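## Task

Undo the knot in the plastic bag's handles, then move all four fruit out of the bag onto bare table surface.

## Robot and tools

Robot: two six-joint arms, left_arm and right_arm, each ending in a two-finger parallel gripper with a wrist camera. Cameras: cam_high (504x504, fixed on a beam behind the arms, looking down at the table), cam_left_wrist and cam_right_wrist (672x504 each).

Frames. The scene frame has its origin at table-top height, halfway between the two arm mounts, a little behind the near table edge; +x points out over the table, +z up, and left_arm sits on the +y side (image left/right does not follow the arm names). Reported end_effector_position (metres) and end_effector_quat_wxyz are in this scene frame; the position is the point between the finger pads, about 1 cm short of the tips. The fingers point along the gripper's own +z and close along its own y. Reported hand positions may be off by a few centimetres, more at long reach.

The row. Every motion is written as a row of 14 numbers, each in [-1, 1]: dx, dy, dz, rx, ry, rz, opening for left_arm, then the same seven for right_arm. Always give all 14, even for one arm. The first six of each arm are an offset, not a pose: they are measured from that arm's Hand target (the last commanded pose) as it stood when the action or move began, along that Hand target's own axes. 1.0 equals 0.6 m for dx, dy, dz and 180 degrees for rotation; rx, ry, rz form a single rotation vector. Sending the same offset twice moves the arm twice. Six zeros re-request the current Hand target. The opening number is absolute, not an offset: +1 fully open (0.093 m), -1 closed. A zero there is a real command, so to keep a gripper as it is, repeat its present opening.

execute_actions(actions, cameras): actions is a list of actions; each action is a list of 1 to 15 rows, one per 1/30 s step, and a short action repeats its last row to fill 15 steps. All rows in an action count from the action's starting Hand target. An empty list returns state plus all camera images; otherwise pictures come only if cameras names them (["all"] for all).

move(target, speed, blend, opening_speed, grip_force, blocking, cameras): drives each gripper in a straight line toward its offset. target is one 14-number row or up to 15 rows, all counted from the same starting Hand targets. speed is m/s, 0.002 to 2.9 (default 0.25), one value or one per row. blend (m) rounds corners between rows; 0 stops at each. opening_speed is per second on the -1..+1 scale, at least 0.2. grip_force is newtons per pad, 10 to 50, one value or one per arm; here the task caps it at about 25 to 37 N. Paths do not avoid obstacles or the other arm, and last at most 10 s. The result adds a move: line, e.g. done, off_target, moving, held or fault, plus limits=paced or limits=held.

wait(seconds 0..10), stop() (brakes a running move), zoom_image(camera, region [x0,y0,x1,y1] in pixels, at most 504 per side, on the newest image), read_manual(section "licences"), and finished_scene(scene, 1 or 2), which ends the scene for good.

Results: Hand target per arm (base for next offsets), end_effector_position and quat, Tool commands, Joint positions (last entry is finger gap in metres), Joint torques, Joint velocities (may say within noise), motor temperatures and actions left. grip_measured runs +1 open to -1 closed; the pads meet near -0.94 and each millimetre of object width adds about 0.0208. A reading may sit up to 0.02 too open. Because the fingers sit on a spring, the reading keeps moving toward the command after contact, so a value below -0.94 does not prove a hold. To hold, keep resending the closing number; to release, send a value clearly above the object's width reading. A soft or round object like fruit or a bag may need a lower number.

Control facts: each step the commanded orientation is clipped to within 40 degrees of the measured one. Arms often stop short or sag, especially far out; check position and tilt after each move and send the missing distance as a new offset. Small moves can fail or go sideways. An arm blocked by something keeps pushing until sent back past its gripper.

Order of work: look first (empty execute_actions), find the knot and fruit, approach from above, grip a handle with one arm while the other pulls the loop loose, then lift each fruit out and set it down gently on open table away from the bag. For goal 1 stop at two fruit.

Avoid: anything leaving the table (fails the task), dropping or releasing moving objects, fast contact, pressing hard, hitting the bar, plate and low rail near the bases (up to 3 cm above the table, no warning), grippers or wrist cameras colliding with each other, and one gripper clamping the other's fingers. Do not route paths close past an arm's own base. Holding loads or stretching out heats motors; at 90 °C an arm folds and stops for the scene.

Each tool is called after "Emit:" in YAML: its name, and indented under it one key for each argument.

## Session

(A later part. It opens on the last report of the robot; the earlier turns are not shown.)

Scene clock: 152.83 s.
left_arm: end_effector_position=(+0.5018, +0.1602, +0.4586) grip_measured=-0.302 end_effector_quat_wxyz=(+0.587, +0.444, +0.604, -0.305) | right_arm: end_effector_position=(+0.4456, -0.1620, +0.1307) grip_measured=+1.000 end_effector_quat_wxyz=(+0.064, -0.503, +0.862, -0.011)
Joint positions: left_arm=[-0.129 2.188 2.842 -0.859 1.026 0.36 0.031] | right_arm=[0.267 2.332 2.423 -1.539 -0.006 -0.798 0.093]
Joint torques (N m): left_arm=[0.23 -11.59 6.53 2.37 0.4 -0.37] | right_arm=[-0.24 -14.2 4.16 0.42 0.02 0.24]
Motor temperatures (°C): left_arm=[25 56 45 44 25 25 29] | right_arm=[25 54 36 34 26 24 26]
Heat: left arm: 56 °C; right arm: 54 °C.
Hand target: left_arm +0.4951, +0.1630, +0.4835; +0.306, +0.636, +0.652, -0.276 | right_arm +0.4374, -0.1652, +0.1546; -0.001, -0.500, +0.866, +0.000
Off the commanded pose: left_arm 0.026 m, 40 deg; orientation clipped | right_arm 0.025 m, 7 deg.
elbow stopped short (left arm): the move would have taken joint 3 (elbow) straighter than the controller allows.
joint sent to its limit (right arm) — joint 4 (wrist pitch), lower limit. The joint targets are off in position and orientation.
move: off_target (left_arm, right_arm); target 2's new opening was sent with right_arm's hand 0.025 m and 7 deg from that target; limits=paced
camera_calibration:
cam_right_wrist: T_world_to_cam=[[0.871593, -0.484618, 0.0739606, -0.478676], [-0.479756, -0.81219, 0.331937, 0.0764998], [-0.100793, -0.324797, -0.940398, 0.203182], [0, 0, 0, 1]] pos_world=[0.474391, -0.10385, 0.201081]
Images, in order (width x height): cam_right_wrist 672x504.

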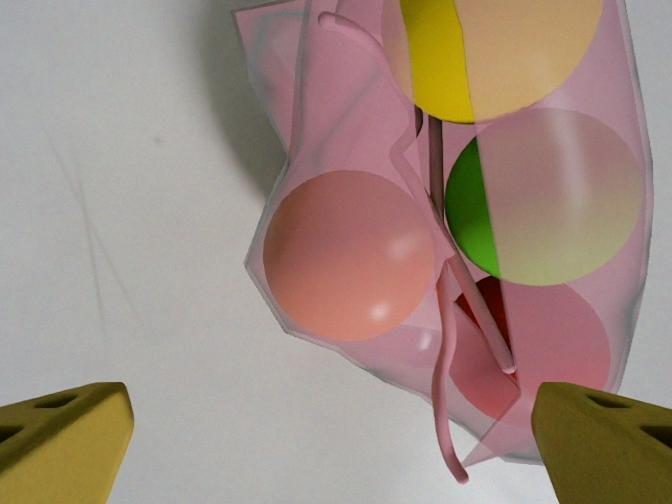

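Emit:
move:
  target: [0,0,0,0,0,0,-0.3,-0.163,-0.115,0.0,0,0,0.678,0.75]
  cameras: ["cam_right_wrist","cam_high"]

Scene clock: 158.60 s.
left_arm: end_effector_position=(+0.5018, +0.1602, +0.4586) grip_measured=-0.302 end_effector_quat_wxyz=(+0.587, +0.444, +0.604, -0.305) | right_arm: end_effector_position=(+0.5390, -0.1237, +0.1542) grip_measured=+0.753 end_effector_quat_wxyz=(+0.175, +0.495, +0.835, +0.165)
Joint positions: left_arm=[-0.129 2.188 2.842 -0.859 1.026 0.36 0.031] | right_arm=[0.304 2.559 2.839 -1.373 0.041 1.353 0.081]
Joint torques (N m): left_arm=[0.18 -11.55 6.45 2.33 0.37 -0.34] | right_arm=[0.16 -9.24 6.71 1.68 -0.23 0.22]
Motor temperatures (°C): left_arm=[25 55 45 44 25 25 29] | right_arm=[25 54 36 34 26 24 26]
Heat: left arm: 55 °C; right arm: 54 °C.
Hand target: left_arm +0.4951, +0.1630, +0.4835; +0.306, +0.636, +0.652, -0.276 | right_arm +0.5461, -0.1150, +0.1544; +0.000, +0.515, +0.857, +0.000
Off the commanded pose: left_arm 0.026 m, 40 deg; orientation clipped | right_arm 0.011 m, 28 deg.
elbow stopped short (left arm): the move would have taken joint 3 (elbow) straighter than the controller allows.
elbow stopped short (right arm): the move would have taken joint 3 (elbow) straighter than the controller allows.
move: off_target (left_arm, right_arm); limits=paced
camera_calibration:
cam_right_wrist: T_world_to_cam=[[-0.759378, -0.464123, -0.455998, 0.420059], [-0.610203, 0.751253, 0.251537, 0.420764], [0.225826, 0.469263, -0.853695, 0.155986], [0, 0, 0, 1]] pos_world=[0.540509, -0.19434, 0.218873]
Images, in order (width x height): cam_high 504x504, cam_right_wrist 672x504.

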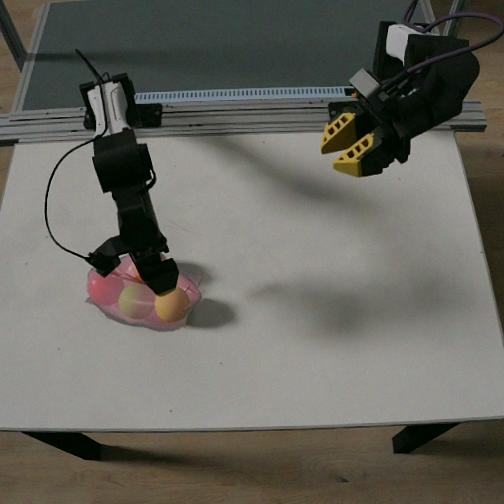

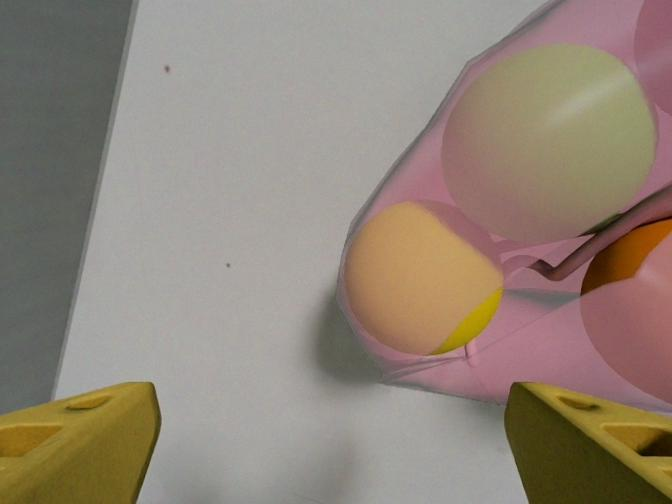

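Emit:
move:
  target: [0,0,0,0,0,0,-0.3,0.008,0.006,0.1,0,0,0,0.78]
  speed: 0.12
  cameras: ["cam_right_wrist"]

Scene clock: 161.53 s.
left_arm: end_effector_position=(+0.5018, +0.1602, +0.4586) grip_measured=-0.302 end_effector_quat_wxyz=(+0.587, +0.444, +0.604, -0.305) | right_arm: end_effector_position=(+0.5420, -0.1218, +0.0950) grip_measured=+0.777 end_effector_quat_wxyz=(+0.138, +0.504, +0.843, +0.129)
Joint positions: left_arm=[-0.129 2.188 2.842 -0.859 1.026 0.36 0.031] | right_arm=[0.304 2.666 2.839 -1.371 0.037 1.366 0.083]
Joint torques (N m): left_arm=[0.08 -11.51 6.61 2.36 0.41 -0.36] | right_arm=[1.01 -9.96 6.76 1.36 -0.2 0.25]
Motor temperatures (°C): left_arm=[25 55 45 45 25 25 29] | right_arm=[25 54 36 34 26 24 26]
Heat: left arm: 55 °C; right arm: 54 °C.
Hand target: left_arm +0.4951, +0.1630, +0.4835; +0.306, +0.636, +0.652, -0.276 | right_arm +0.5470, -0.1091, +0.0944; +0.000, +0.515, +0.857, +0.000
Off the commanded pose: left_arm 0.026 m, 40 deg | right_arm 0.014 m, 22 deg.
elbow stopped short (left arm): the move would have taken joint 3 (elbow) straighter than the controller allows.
elbow stopped short (right arm): the move would have taken joint 3 (elbow) straighter than the controller allows.
move: off_target (left_arm, right_arm); limits=paced
camera_calibration:
cam_right_wrist: T_world_to_cam=[[-0.80626, -0.465806, -0.364651, 0.412796], [-0.574673, 0.762978, 0.295999, 0.413915], [0.140343, 0.448207, -0.882844, 0.150381], [0, 0, 0, 1]] pos_world=[0.549582, -0.190927, 0.160771]
Images, in order (width x height): cam_right_wrist 672x504.

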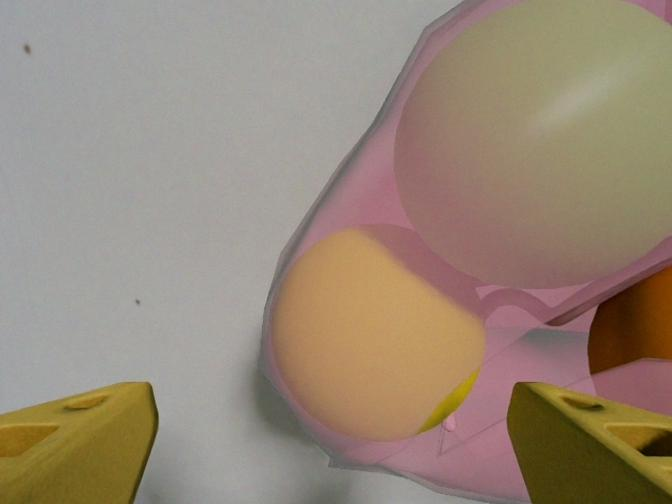

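Emit:
move:
  target:
    - [0,0,0,0,0,0,-0.3,0.018,0.008,0.06,0,0,0,0.8]
    - [0,0,0,0,0,0,-0.3,0.02,0.007,0.1,0,0,0,0.8]
  speed: 0.1
  cameras: ["cam_right_wrist"]

Scene clock: 166.27 s.
left_arm: end_effector_position=(+0.5018, +0.1602, +0.4586) grip_measured=-0.302 end_effector_quat_wxyz=(+0.587, +0.444, +0.604, -0.305) | right_arm: end_effector_position=(+0.5411, -0.1092, +0.0375) grip_measured=+0.798 end_effector_quat_wxyz=(+0.108, +0.508, +0.848, +0.102)
Joint positions: left_arm=[-0.129 2.188 2.842 -0.859 1.026 0.36 0.031] | right_arm=[0.324 2.774 2.839 -1.345 0.034 1.389 0.083]
Joint torques (N m): left_arm=[0.25 -11.48 6.63 2.37 0.41 -0.35] | right_arm=[0.84 -10.24 6.9 1.2 -0.22 0.22]
Heat: left arm: 54 °C; right arm: 53 °C.
Hand target: left_arm +0.4951, +0.1630, +0.4835; +0.306, +0.636, +0.652, -0.276 | right_arm +0.5450, -0.0965, +0.0344; +0.000, +0.515, +0.857, +0.000
Off the commanded pose: left_arm 0.026 m, 40 deg; orientation clipped | right_arm 0.014 m, 17 deg.
elbow stopped short (left arm): the move would have taken joint 3 (elbow) straighter than the controller allows.
elbow stopped short (right arm): the move would have taken joint 3 (elbow) straighter than the controller allows.
move: off_target (left_arm, right_arm); limits=paced
camera_calibration:
cam_right_wrist: T_world_to_cam=[[-0.832853, -0.470035, -0.292274, 0.408182], [-0.549122, 0.767924, 0.329784, 0.406216], [0.0694341, 0.435155, -0.897674, 0.131544], [0, 0, 0, 1]] pos_world=[0.553885, -0.177326, 0.103421]
Images, in order (width x height): cam_right_wrist 672x504.

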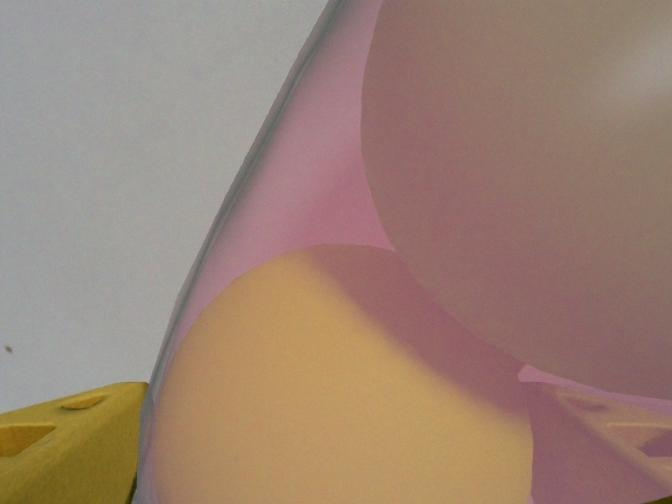

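Emit:
move:
  target:
    - [0,0,0,0,0,0,-0.3,0,0,0,0,0,0,0.2]
    - [0,0,0,0,0,0,-0.3,0,0,-0.2,0,0,0,0.2]
  speed: 0.08
  cameras: ["all"]

Emit:
zoom_image:
  camera: "cam_high"
  region: [60, 190, 240, 340]

Scene clock: 171.57 s.
left_arm: end_effector_position=(+0.5018, +0.1602, +0.4586) grip_measured=-0.302 end_effector_quat_wxyz=(+0.587, +0.444, +0.604, -0.305) | right_arm: end_effector_position=(+0.5437, -0.1068, +0.1062) grip_measured=+0.324 end_effector_quat_wxyz=(+0.147, +0.503, +0.839, +0.149)
Joint positions: left_arm=[-0.129 2.188 2.842 -0.859 1.026 0.36 0.031] | right_arm=[0.327 2.651 2.839 -1.344 0.034 1.39 0.061]
Joint torques (N m): left_arm=[0.16 -11.49 6.52 2.36 0.41 -0.34] | right_arm=[0.53 -16.73 6.76 1.38 -0.17 0.2]
Heat: left arm: 54 °C; right arm: 54 °C.
Hand target: left_arm +0.4951, +0.1630, +0.4835; +0.306, +0.636, +0.652, -0.276 | right_arm +0.5451, -0.0965, +0.1544; +0.000, +0.515, +0.857, +0.000
Off the commanded pose: left_arm 0.026 m, 40 deg; orientation clipped | right_arm 0.049 m, 24 deg.
elbow stopped short (left arm): the move would have taken joint 3 (elbow) straighter than the controller allows.
elbow stopped short (right arm): the move would have taken joint 3 (elbow) straighter than the controller allows.
move: off_target (left_arm, right_arm); limits=paced
camera_calibration:
cam_left_wrist: T_world_to_cam=[[-0.889853, -0.429865, -0.152897, 0.588288], [-0.124153, 0.550616, -0.825475, 0.386857], [0.43903, -0.715569, -0.543336, 0.225635], [0, 0, 0, 1]] pos_world=[0.472459, 0.201332, 0.531883]
cam_right_wrist: T_world_to_cam=[[-0.790729, -0.458132, -0.406032, 0.421987], [-0.587425, 0.754507, 0.292661, 0.406545], [0.172276, 0.469929, -0.86573, 0.136433], [0, 0, 0, 1]] pos_world=[0.548988, -0.177529, 0.170475]

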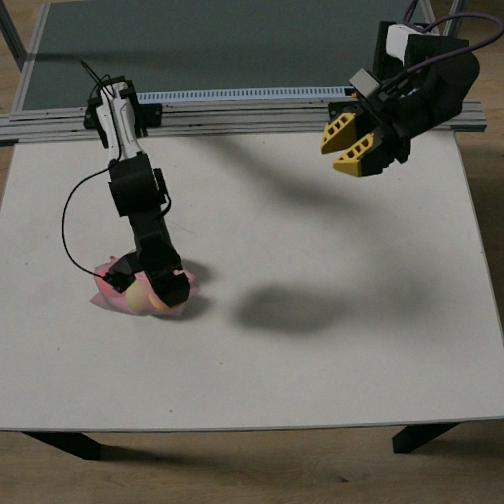

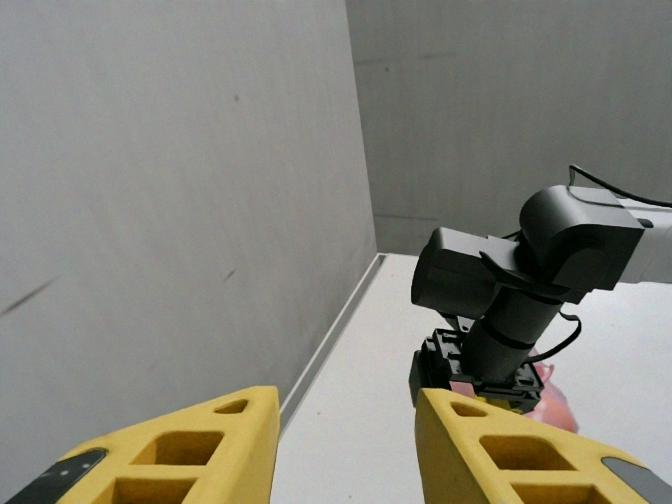

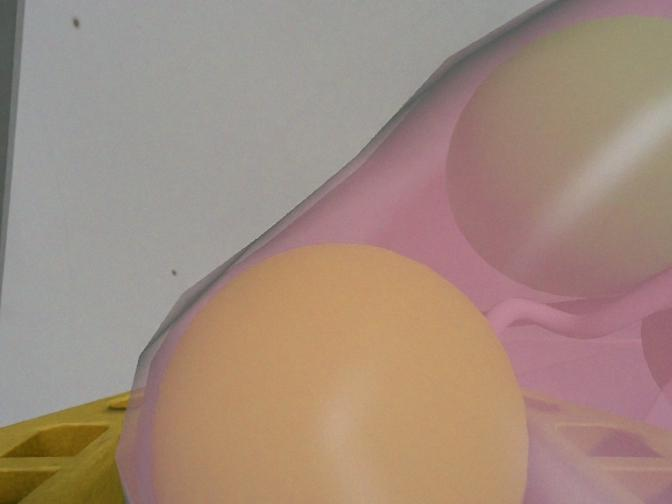

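Scaled by 2.800 from the camera's 504x504 image, which has a finer 720x720 frame.

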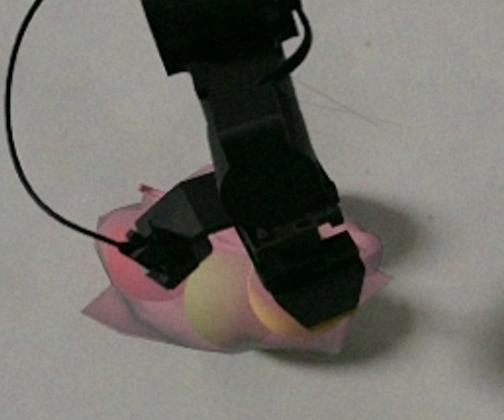

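Emit:
move:
  target:
    - [0.118,-0.35,-0.118,0,0,0,-0.3,0,0,-0.03,0,0,0,0.2]
    - [0.118,-0.35,-0.118,0,0,0,-0.3,0.303,-0.216,-0.1,0,0,0,0.2]
  speed: 0.12
  cameras: ["all"]

Emit:
zoom_image:
  camera: "cam_high"
  region: [100, 170, 280, 320]

Scene clock: 178.77 s.
left_arm: end_effector_position=(+0.2909, +0.2538, +0.4694) grip_measured=-0.302 end_effector_quat_wxyz=(+0.553, +0.483, +0.647, -0.204) | right_arm: end_effector_position=(+0.3568, +0.0048, +0.1891) grip_measured=+0.324 end_effector_quat_wxyz=(+0.059, +0.506, +0.852, +0.118)
Joint positions: left_arm=[0.213 1.499 2.297 -1.557 1.147 1.028 0.031] | right_arm=[0.687 2.221 2.452 -1.546 0.031 1.746 0.061]
Joint torques (N m): left_arm=[0.14 -4.82 3.48 1.13 0.42 0.17] | right_arm=[0.09 -13.57 4.31 0.68 -0.24 0.28]
Motor temperatures (°C): left_arm=[25 52 44 43 25 25 29] | right_arm=[25 57 37 34 26 24 27]
Heat: left arm: 52 °C; right arm: 57 °C.
Hand target: left_arm +0.2817, +0.2547, +0.4710; +0.306, +0.636, +0.652, -0.276 | right_arm +0.3454, +0.0033, +0.2147; +0.000, +0.515, +0.857, +0.000
Off the commanded pose: left_arm 0.009 m, 34 deg | right_arm 0.028 m, 15 deg.
elbow stopped short (left arm): the move would have taken joint 3 (elbow) straighter than the controller allows.
elbow stopped short (right arm): the move would have taken joint 3 (elbow) straighter than the controller allows.
joint sent to its limit (left arm) — joint 4 (wrist pitch), lower limit. The joint targets are off in position and orientation.
joint sent to its limit (right arm) — joint 4 (wrist pitch), lower limit. The joint targets are off in position and orientation.
move: off_target (left_arm, right_arm)
camera_calibration:
cam_left_wrist: T_world_to_cam=[[-0.845389, -0.459615, -0.272162, 0.493028], [-0.163851, 0.708095, -0.686844, 0.224628], [0.5084, -0.536056, -0.673924, 0.386584], [0, 0, 0, 1]] pos_world=[0.257066, 0.274776, 0.548996]
cam_right_wrist: T_world_to_cam=[[-0.841832, -0.466416, -0.271616, 0.351822], [-0.53974, 0.727963, 0.422789, 0.1467], [0.00053018, 0.502519, -0.864566, 0.248889], [0, 0, 0, 1]] pos_world=[0.375223, -0.0677683, 0.248718]

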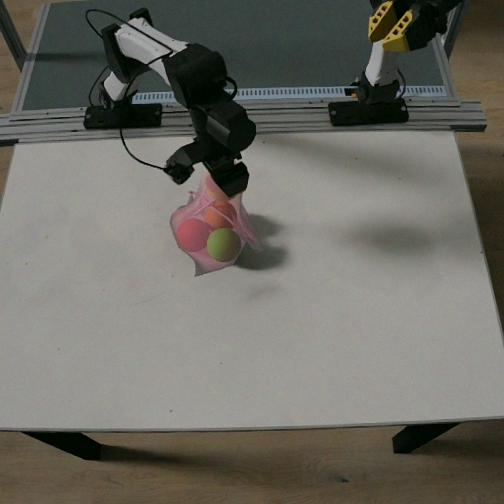

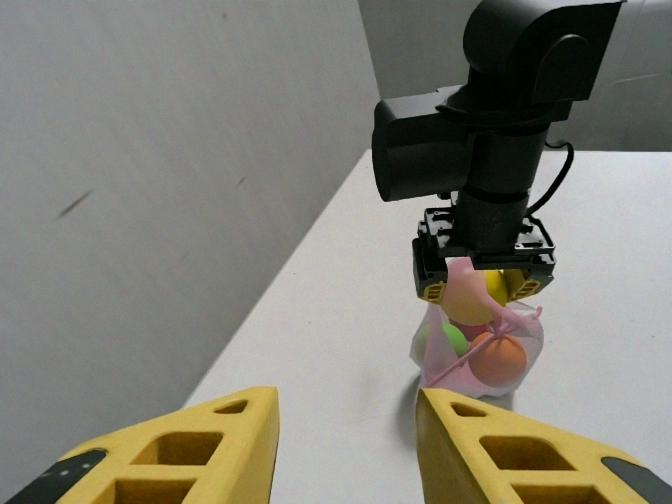

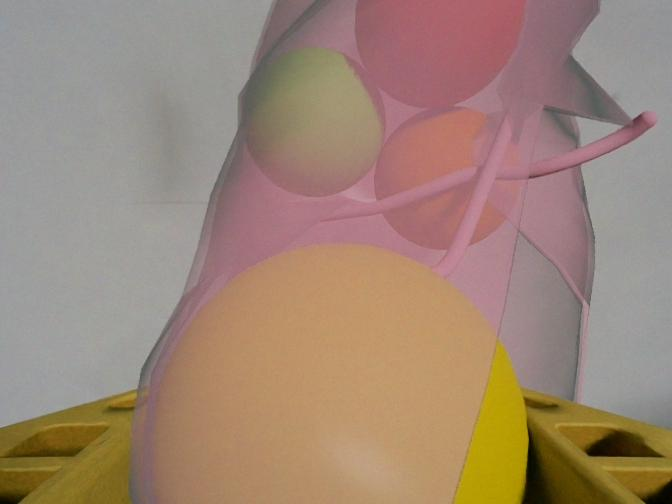

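Scaled by 2.800 from the camera's 504x504 image, which has a finer 720x720 frame.

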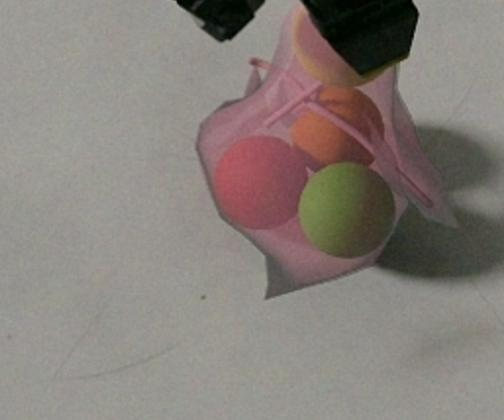

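Emit:
move:
  target:
    - [0,0,0,0,0,0,-0.3,0.0,0,0.13,0,0,0,0.2]
    - [0,0,0,0,0,0,-0.3,0.022,-0.148,0.292,0,0,0,0.2]
  speed: 0.1
  blend: [0.02,0]
  cameras: ["cam_high","cam_right_wrist"]

Emit:
zoom_image:
  camera: "cam_high"
  region: [100, 150, 280, 300]

Scene clock: 183.60 s.
left_arm: end_effector_position=(+0.2909, +0.2538, +0.4694) grip_measured=-0.302 end_effector_quat_wxyz=(+0.553, +0.483, +0.647, -0.204) | right_arm: end_effector_position=(+0.2630, -0.0312, +0.0448) grip_measured=+0.324 end_effector_quat_wxyz=(+0.005, +0.514, +0.858, +0.001)
Joint positions: left_arm=[0.213 1.499 2.297 -1.557 1.147 1.028 0.031] | right_arm=[0.761 1.978 1.523 -1.119 0.013 1.832 0.061]
Joint torques (N m): left_arm=[-0.05 -4.83 3.48 1.12 0.41 0.17] | right_arm=[0.34 -6.69 4.53 0.37 -0.1 0.25]
Motor temperatures (°C): left_arm=[25 51 44 42 25 25 29] | right_arm=[25 56 37 34 26 24 27]
Heat: left arm: 51 °C; right arm: 56 °C.
Hand target: left_arm +0.2817, +0.2547, +0.4710; +0.306, +0.636, +0.652, -0.276 | right_arm +0.2606, -0.0267, +0.0396; -0.001, +0.515, +0.857, +0.000
Off the commanded pose: left_arm 0.009 m, 34 deg | right_arm 0.007 m, 1 deg.
joint sent to its limit (left arm) — joint 4 (wrist pitch), lower limit. The joint targets are off in position and orientation.
move: off_target (left_arm)
camera_calibration:
cam_right_wrist: T_world_to_cam=[[-0.876583, -0.480927, -0.0176428, 0.214171], [-0.443872, 0.79379, 0.415782, 0.16057], [-0.185956, 0.372298, -0.909293, 0.189205], [0, 0, 0, 1]] pos_world=[0.294195, -0.0948986, 0.10906]
Images, in order (width x height): cam_high 504x504, cam_right_wrist 672x504.

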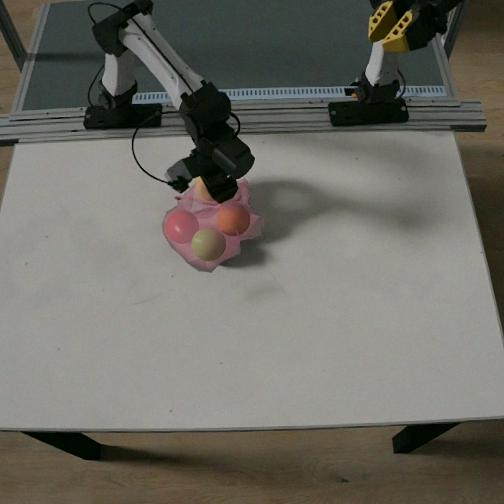

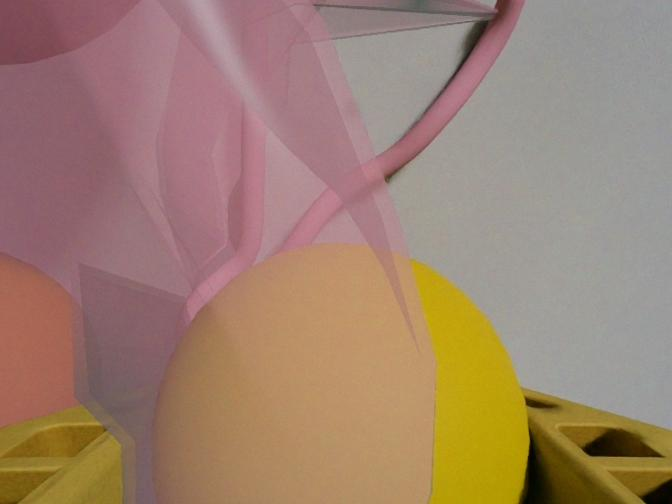

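Scaled by 2.800 from the camera's 504x504 image, which has a finer 720x720 frame.

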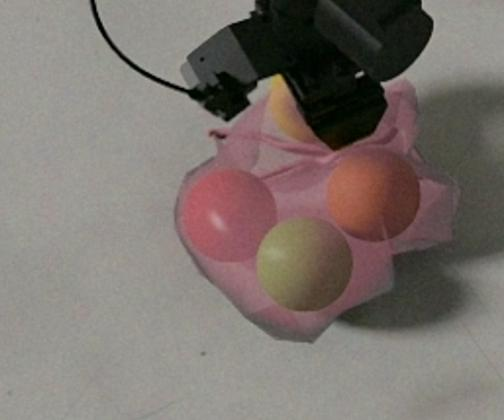

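Emit:
move:
  target:
    - [0,0,0,0,0,0,-0.3,0,0,0.012,0,0,0,0.2]
    - [0,0,0,0,0,0,-0.3,0,0,0.012,0,0,0,0.9]
    - [0,0,0,0,0,0,-0.3,0,0,-0.2,0,0,0,0.9]
  speed: 0.1
  opening_speed: 0.4
  cameras: ["cam_high","cam_right_wrist"]

Emit:
zoom_image:
  camera: "cam_high"
  region: [120, 150, 280, 290]

Scene clock: 189.10 s.
left_arm: end_effector_position=(+0.2909, +0.2538, +0.4694) grip_measured=-0.302 end_effector_quat_wxyz=(+0.553, +0.483, +0.647, -0.204) | right_arm: end_effector_position=(+0.2644, -0.0304, +0.1534) grip_measured=+0.897 end_effector_quat_wxyz=(+0.007, +0.514, +0.858, +0.006)
Joint positions: left_arm=[0.213 1.499 2.297 -1.557 1.147 1.028 0.031] | right_arm=[0.761 1.978 1.957 -1.542 0.013 1.832 0.088]
Joint torques (N m): left_arm=[0.01 -4.89 3.47 1.12 0.4 0.14] | right_arm=[0.43 -7.64 6.26 0.09 -0.1 0.25]
Heat: left arm: 49 °C; right arm: 54 °C.
Hand target: left_arm +0.2817, +0.2547, +0.4710; +0.306, +0.636, +0.652, -0.276 | right_arm +0.2607, -0.0267, +0.1596; -0.001, +0.515, +0.857, +0.000
Off the commanded pose: left_arm 0.009 m, 34 deg | right_arm 0.008 m, 1 deg.
joint sent to its limit (left arm) — joint 4 (wrist pitch), lower limit. The joint targets are off in position and orientation.
joint sent to its limit (right arm) — joint 4 (wrist pitch), lower limit. The joint targets still meet the commanded pose.
move: off_target (left_arm)
camera_calibration:
cam_right_wrist: T_world_to_cam=[[-0.876783, -0.480052, -0.0283044, 0.219382], [-0.446592, 0.791015, 0.418152, 0.11565], [-0.178346, 0.379269, -0.907936, 0.285909], [0, 0, 0, 1]] pos_world=[0.294989, -0.0946022, 0.217437]
Images, in order (width x height): cam_high 504x504, cam_right_wrist 672x504.

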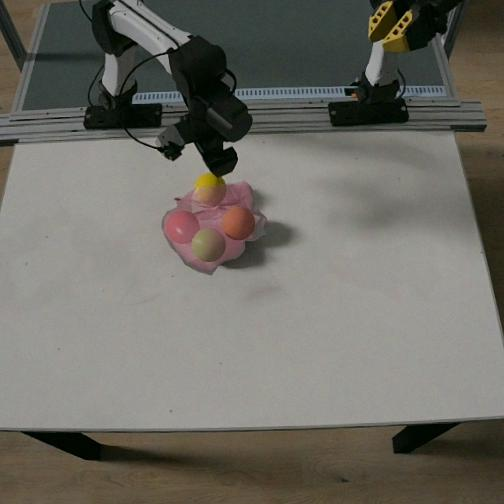

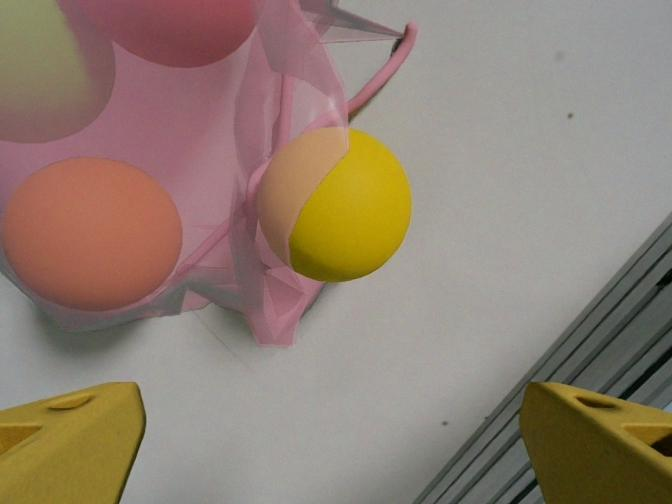

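Scaled by 3.150 from the camera's 504x504 image, which has a finer 720x720 frame.

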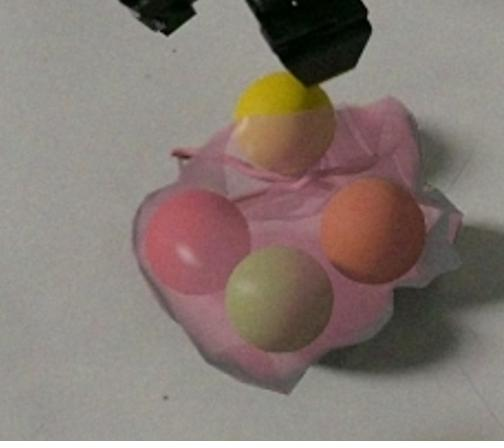

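Emit:
move:
  target:
    - [0,0,0,0,0,0,-0.3,-0.017,0,0.02,0,0,-0.344,0.9]
    - [0,0,0,0,0,0,-0.3,-0.017,0,0.206,0,0,-0.344,0.9]
    - [0,0,0,0,0,0,-0.3,-0.017,0,0.206,0,0,-0.344,0.2]
    - [0,0,0,0,0,0,-0.3,0.03,-0.088,0.196,0,0,-0.344,0.2]
  speed: 0.15
  cameras: ["cam_high","cam_right_wrist"]

Emit:
zoom_image:
  camera: "cam_high"
  region: [120, 150, 280, 290]

Scene clock: 197.37 s.
left_arm: end_effector_position=(+0.2909, +0.2538, +0.4694) grip_measured=-0.302 end_effector_quat_wxyz=(+0.553, +0.483, +0.647, -0.204) | right_arm: end_effector_position=(+0.2158, -0.0334, +0.0386) grip_measured=+0.239 end_effector_quat_wxyz=(+0.009, +0.000, +1.000, -0.001)
Joint positions: left_arm=[0.213 1.499 2.297 -1.557 1.147 1.028 0.031] | right_arm=[0.854 1.85 1.325 -1.044 0.017 0.846 0.057]
Joint torques (N m): left_arm=[0.1 -4.83 3.56 1.11 0.39 0.13] | right_arm=[0.66 -8.51 3.41 0.21 -0.15 0.26]
Heat: left arm: 47 °C; right arm: 52 °C.
Hand target: left_arm +0.2817, +0.2547, +0.4710; +0.306, +0.636, +0.652, -0.276 | right_arm +0.2056, -0.0356, +0.0420; -0.001, +0.001, +1.000, +0.000
Off the commanded pose: left_arm 0.009 m, 34 deg | right_arm 0.011 m, 1 deg.
joint sent to its limit (left arm) — joint 4 (wrist pitch), lower limit. The joint targets are off in position and orientation.
move: off_target (left_arm, right_arm)
camera_calibration:
cam_right_wrist: T_world_to_cam=[[0.00992206, -0.999918, -0.00810272, -0.0373763], [-0.913111, -0.012363, 0.407523, 0.218514], [-0.407589, 0.00335522, -0.913159, 0.211284], [0, 0, 0, 1]] pos_world=[0.286016, -0.0353806, 0.103583]
Images, in order (width x height): cam_high 504x504, cam_right_wrist 672x504.

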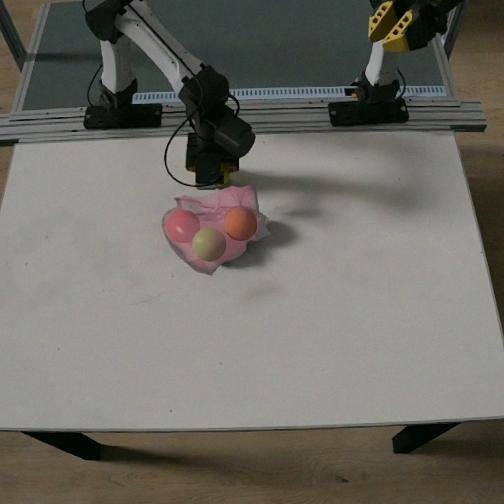

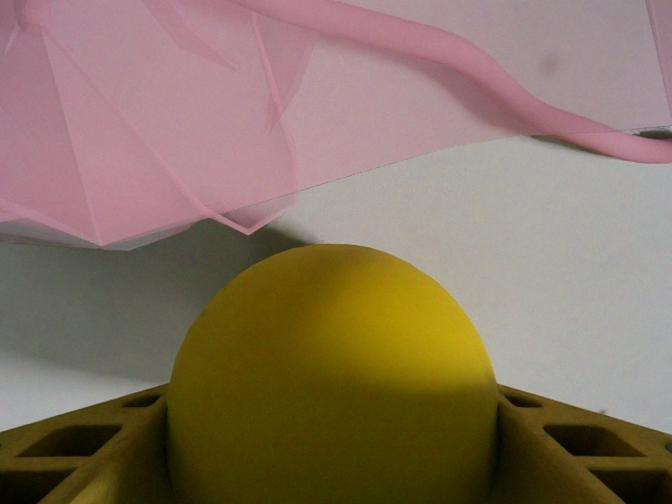

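Scaled by 3.150 from the camera's 504x504 image, which has a finer 720x720 frame.

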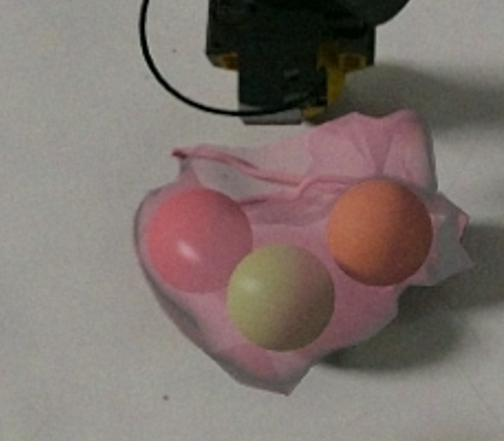

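Emit:
move:
  target:
    - [0,0,0,0,0,0,-0.3,0,0,-0.1,0,0,0,0.2]
    - [0,0,0,0,0,0,-0.3,-0.083,0.3,-0.1,0,0,0,0.2]
    - [0,0,0,0,0,0,-0.3,-0.083,0.3,0.01,0,0,0,0.2]
    - [0,0,0,0,0,0,-0.3,-0.083,0.3,0.01,0,0,0,0.8]
  speed: [0.2,0.25,0.12,0.1]
  blend: [0.02,0.02,0,0]
  opening_speed: 0.5

Emit:
move:
  target:
    - [0,0,0,0,0,0,-0.3,0,0,-0.25,0,0,0,0.8]
    - [0,0,0,0,0,0,-0.3,-0.08,-0.4,-0.3,0,0,0,0.8]
  cameras: ["cam_high","cam_right_wrist"]

Emit:
zoom_image:
  camera: "cam_high"
  region: [120, 150, 280, 290]

Scene clock: 201.53 s.
left_arm: end_effector_position=(+0.2909, +0.2538, +0.4694) grip_measured=-0.302 end_effector_quat_wxyz=(+0.553, +0.483, +0.647, -0.204) | right_arm: end_effector_position=(+0.2596, +0.1426, +0.0408) grip_measured=+0.797 end_effector_quat_wxyz=(+0.014, -0.003, +1.000, +0.008)
Joint positions: left_arm=[0.213 1.499 2.297 -1.557 1.147 1.028 0.031] | right_arm=[1.022 2.648 2.641 -1.544 0.016 1.007 0.083]
Joint torques (N m): left_arm=[-0.02 -4.85 3.52 1.1 0.42 0.11] | right_arm=[-0.09 -9.46 6.27 0.26 -0.14 0.26]
Motor temperatures (°C): left_arm=[25 46 42 40 24 25 29] | right_arm=[25 52 37 33 26 24 26]
Heat: left arm: 46 °C; right arm: 52 °C.
Hand target: left_arm +0.2817, +0.2547, +0.4710; +0.306, +0.636, +0.652, -0.276 | right_arm +0.2556, +0.1443, +0.0360; -0.001, +0.001, +1.000, +0.000
Off the commanded pose: left_arm 0.009 m, 34 deg | right_arm 0.006 m, 2 deg.
joint sent to its limit (left arm) — joint 4 (wrist pitch), lower limit. The joint targets are off in position and orientation.
joint sent to its limit (right arm) — joint 4 (wrist pitch), lower limit. The joint targets are off in position, not in orientation.
move: off_target (left_arm)

Scene clock: 204.57 s.
left_arm: end_effector_position=(+0.2909, +0.2538, +0.4694) grip_measured=-0.302 end_effector_quat_wxyz=(+0.553, +0.483, +0.647, -0.204) | right_arm: end_effector_position=(+0.3117, -0.0941, +0.2045) grip_measured=+0.797 end_effector_quat_wxyz=(+0.071, +0.013, +0.996, +0.048)
Joint positions: left_arm=[0.213 1.499 2.297 -1.557 1.147 1.028 0.031] | right_arm=[0.54 1.875 2.015 -1.547 -0.005 0.557 0.083]
Joint torques (N m): left_arm=[0.1 -4.81 3.38 1.13 0.42 0.12] | right_arm=[0.58 -9.63 4.25 0.61 0.05 0.02]
Heat: left arm: 46 °C; right arm: 53 °C.
Hand target: left_arm +0.2817, +0.2547, +0.4710; +0.306, +0.636, +0.652, -0.276 | right_arm +0.3034, -0.0958, +0.2159; -0.001, +0.001, +1.000, +0.000
Off the commanded pose: left_arm 0.009 m, 34 deg | right_arm 0.014 m, 10 deg.
joint sent to its limit (left arm) — joint 4 (wrist pitch), lower limit. The joint targets are off in position and orientation.
joint sent to its limit (right arm) — joint 4 (wrist pitch), lower limit. The joint targets are off in position and orientation.
move: off_target (left_arm, right_arm)
camera_calibration:
cam_right_wrist: T_world_to_cam=[[-0.00696403, -0.99419, -0.10741, -0.0714894], [-0.956838, -0.0245831, 0.28958, 0.274387], [-0.290538, 0.104791, -0.951108, 0.382894], [0, 0, 0, 1]] pos_world=[0.373291, -0.104453, 0.277038]
Images, in order (width x height): cam_high 504x504, cam_right_wrist 672x504.

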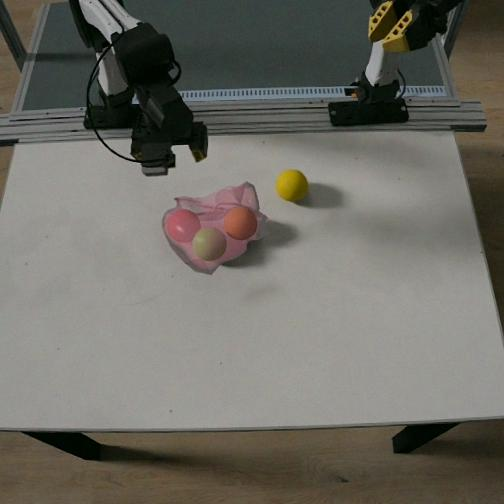

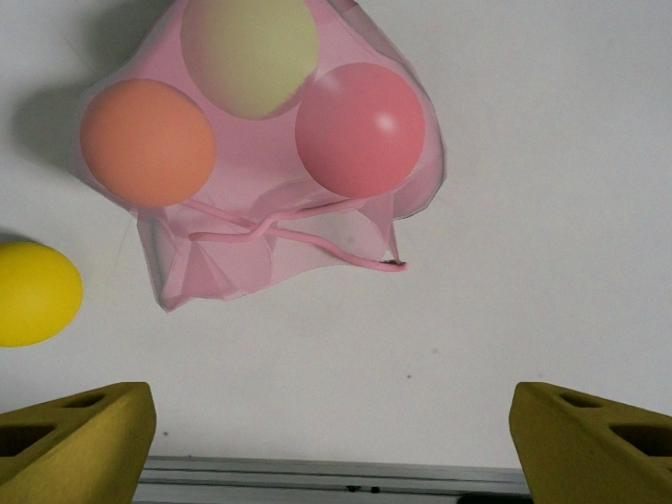

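Scaled by 3.150 from the camera's 504x504 image, which has a finer 720x720 frame.

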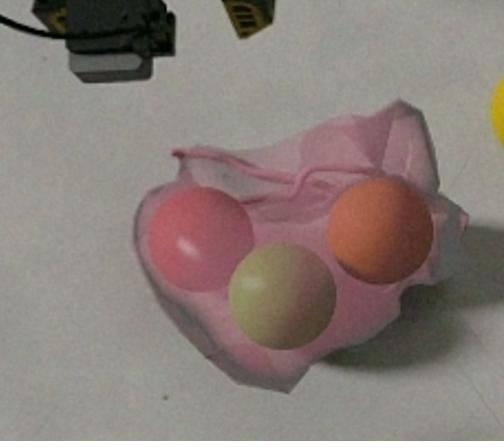

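Emit:
zoom_image:
  camera: "cam_right_wrist"
  region: [60, 70, 460, 320]

Scaled by 1.260 from the camera's 672x504 image, which has a finer 960x720 frame.

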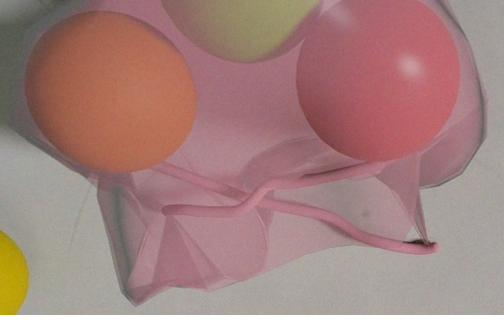

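Emit:
move:
  target:
    - [0,0,0,0,0,0,-0.3,-0.188,0.106,0.14,0,0,0,1]
  cameras: ["cam_right_wrist"]

Scene clock: 206.33 s.
left_arm: end_effector_position=(+0.2909, +0.2538, +0.4694) grip_measured=-0.302 end_effector_quat_wxyz=(+0.553, +0.483, +0.647, -0.204) | right_arm: end_effector_position=(+0.4144, -0.0333, +0.1291) grip_measured=+1.000 end_effector_quat_wxyz=(+0.071, +0.008, +0.996, +0.048)
Joint positions: left_arm=[0.213 1.499 2.297 -1.557 1.147 1.028 0.031] | right_arm=[0.54 2.418 2.561 -1.549 -0.005 0.548 0.093]
Joint torques (N m): left_arm=[0.01 -4.75 3.54 1.13 0.42 0.14] | right_arm=[-0.24 -9.33 6.6 0.66 0.06 0]
Heat: left arm: 45 °C; right arm: 52 °C.
Hand target: left_arm +0.2817, +0.2547, +0.4710; +0.306, +0.636, +0.652, -0.276 | right_arm +0.4162, -0.0324, +0.1318; -0.001, +0.001, +1.000, +0.000
Off the commanded pose: left_arm 0.009 m, 34 deg | right_arm 0.003 m, 10 deg.
joint sent to its limit (left arm) — joint 4 (wrist pitch), lower limit. The joint targets are off in position and orientation.
joint sent to its limit (right arm) — joint 4 (wrist pitch), lower limit. The joint targets are off in position and orientation.
move: off_target (left_arm, right_arm)
camera_calibration:
cam_right_wrist: T_world_to_cam=[[0.00218399, -0.99429, -0.106689, -0.0223185], [-0.957133, -0.0329801, 0.287765, 0.396034], [-0.28964, 0.101488, -0.95174, 0.334216], [0, 0, 0, 1]] pos_world=[0.475909, -0.0430486, 0.201741]
Images, in order (width x height): cam_right_wrist 672x504.

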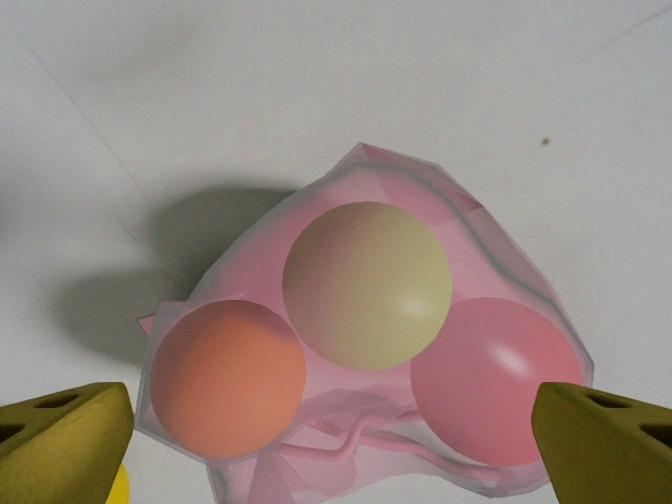

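Emit:
move:
  target:
    - [0,0,0,0,0,0,-0.3,-0.003,-0.006,0.16,0,0,0,1]
    - [0,0,0,0,0,0,-0.3,-0.003,-0.006,0.16,0,0,0,0.15]
    - [0,0,0,0,0,0,-0.3,-0.06,-0.006,0.0,0,0,0,0.15]
  speed: 0.1
  cameras: ["cam_high","cam_right_wrist"]

Emit:
zoom_image:
  camera: "cam_high"
  region: [120, 150, 280, 290]

Scene clock: 210.57 s.
left_arm: end_effector_position=(+0.2909, +0.2538, +0.4694) grip_measured=-0.302 end_effector_quat_wxyz=(+0.553, +0.483, +0.647, -0.204) | right_arm: end_effector_position=(+0.4515, -0.0345, +0.0944) grip_measured=+0.255 end_effector_quat_wxyz=(+0.081, +0.007, +0.995, +0.050)
Joint positions: left_arm=[0.213 1.499 2.297 -1.557 1.147 1.028 0.031] | right_arm=[0.502 2.599 2.755 -1.543 -0.005 0.507 0.057]
Joint torques (N m): left_arm=[-0.01 -4.81 3.51 1.13 0.42 0.14] | right_arm=[-0.39 -15.47 6.83 0.65 0.06 0.01]
Heat: left arm: 45 °C; right arm: 53 °C.
Hand target: left_arm +0.2817, +0.2547, +0.4710; +0.306, +0.636, +0.652, -0.276 | right_arm +0.4523, -0.0360, +0.1317; -0.001, +0.001, +1.000, +0.000
Off the commanded pose: left_arm 0.009 m, 34 deg | right_arm 0.037 m, 11 deg.
joint sent to its limit (left arm) — joint 4 (wrist pitch), lower limit. The joint targets are off in position and orientation.
joint sent to its limit (right arm) — joint 4 (wrist pitch), lower limit. The joint targets are off in position and orientation.
move: off_target (left_arm, right_arm)
camera_calibration:
cam_right_wrist: T_world_to_cam=[[0.00561341, -0.99396, -0.109597, -0.028625], [-0.962541, -0.0350811, 0.268858, 0.445671], [-0.271079, 0.103983, -0.956924, 0.304206], [0, 0, 0, 1]] pos_world=[0.511601, -0.0444497, 0.168143]
Images, in order (width x height): cam_high 504x504, cam_right_wrist 672x504.

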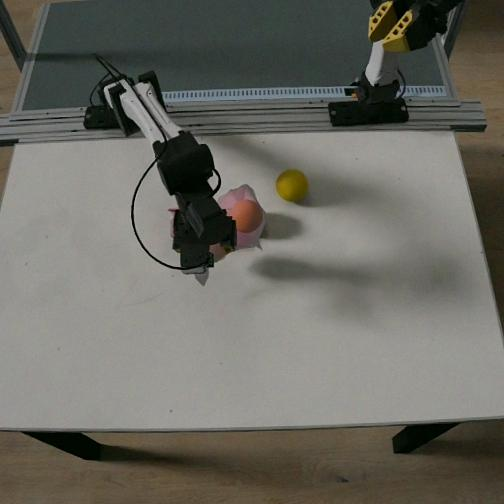

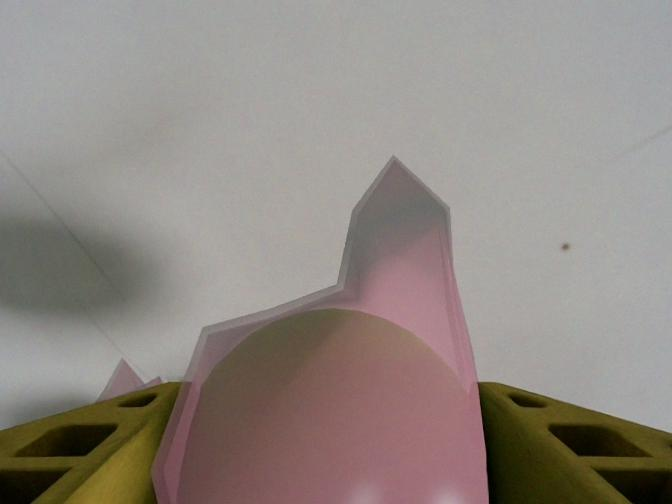

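Scaled by 3.150 from the camera's 504x504 image, which has a finer 720x720 frame.

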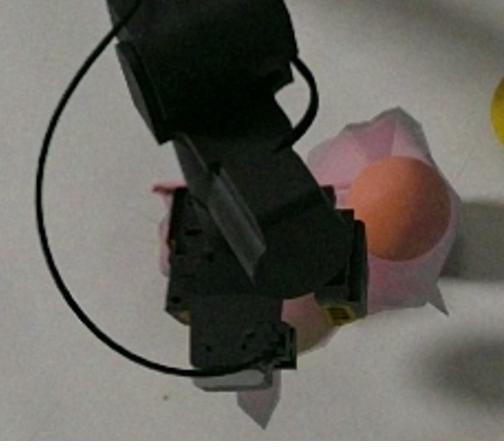

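Emit:
move:
  target:
    - [0,0,0,0,0,0,-0.3,-0.1,0,-0.1,0,0,0,0.15]
  speed: 0.06
  cameras: ["cam_high","cam_right_wrist"]

Emit:
zoom_image:
  camera: "cam_high"
  region: [120, 150, 280, 290]

Scene clock: 213.60 s.
left_arm: end_effector_position=(+0.2909, +0.2538, +0.4694) grip_measured=-0.302 end_effector_quat_wxyz=(+0.553, +0.483, +0.647, -0.204) | right_arm: end_effector_position=(+0.5046, -0.0380, +0.1406) grip_measured=+0.255 end_effector_quat_wxyz=(+0.198, +0.007, +0.975, +0.102)
Joint positions: left_arm=[0.213 1.499 2.297 -1.557 1.147 1.028 0.031] | right_arm=[0.453 2.582 2.839 -1.386 -0.005 0.459 0.057]
Joint torques (N m): left_arm=[0.1 -4.89 3.45 1.15 0.41 0.1] | right_arm=[-0.36 -16.46 6.72 1.78 0.01 0.01]
Heat: left arm: 44 °C; right arm: 54 °C.
Hand target: left_arm +0.2817, +0.2547, +0.4710; +0.306, +0.636, +0.652, -0.276 | right_arm +0.5123, -0.0362, +0.1916; -0.001, +0.001, +1.000, +0.000
Off the commanded pose: left_arm 0.009 m, 34 deg | right_arm 0.052 m, 26 deg.
elbow stopped short (right arm): the move would have taken joint 3 (elbow) straighter than the controller allows.
joint sent to its limit (left arm) — joint 4 (wrist pitch), lower limit. The joint targets are off in position and orientation.
move: off_target (left_arm, right_arm)
camera_calibration:
cam_right_wrist: T_world_to_cam=[[0.0393783, -0.977583, -0.206834, -0.0300849], [-0.998446, -0.0466659, 0.0304724, 0.535342], [-0.0394414, 0.205312, -0.977901, 0.253137], [0, 0, 0, 1]] pos_world=[0.545679, -0.0564005, 0.225008]
Images, in order (width x height): cam_high 504x504, cam_right_wrist 672x504.

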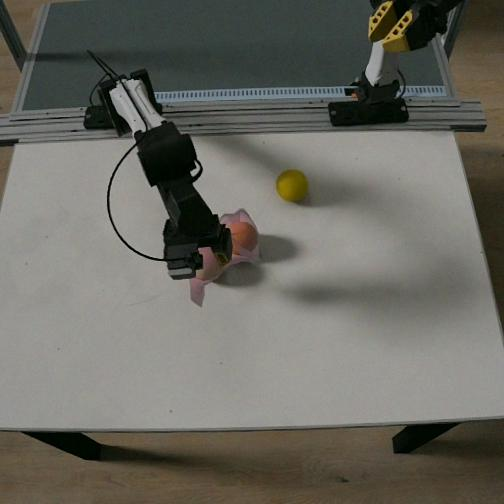

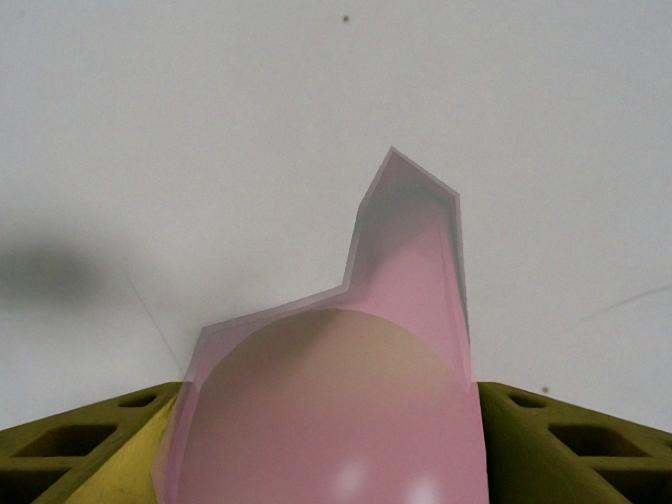

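Scaled by 3.150 from the camera's 504x504 image, which has a finer 720x720 frame.

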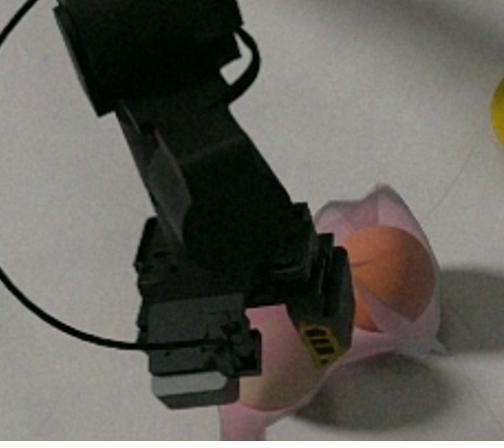

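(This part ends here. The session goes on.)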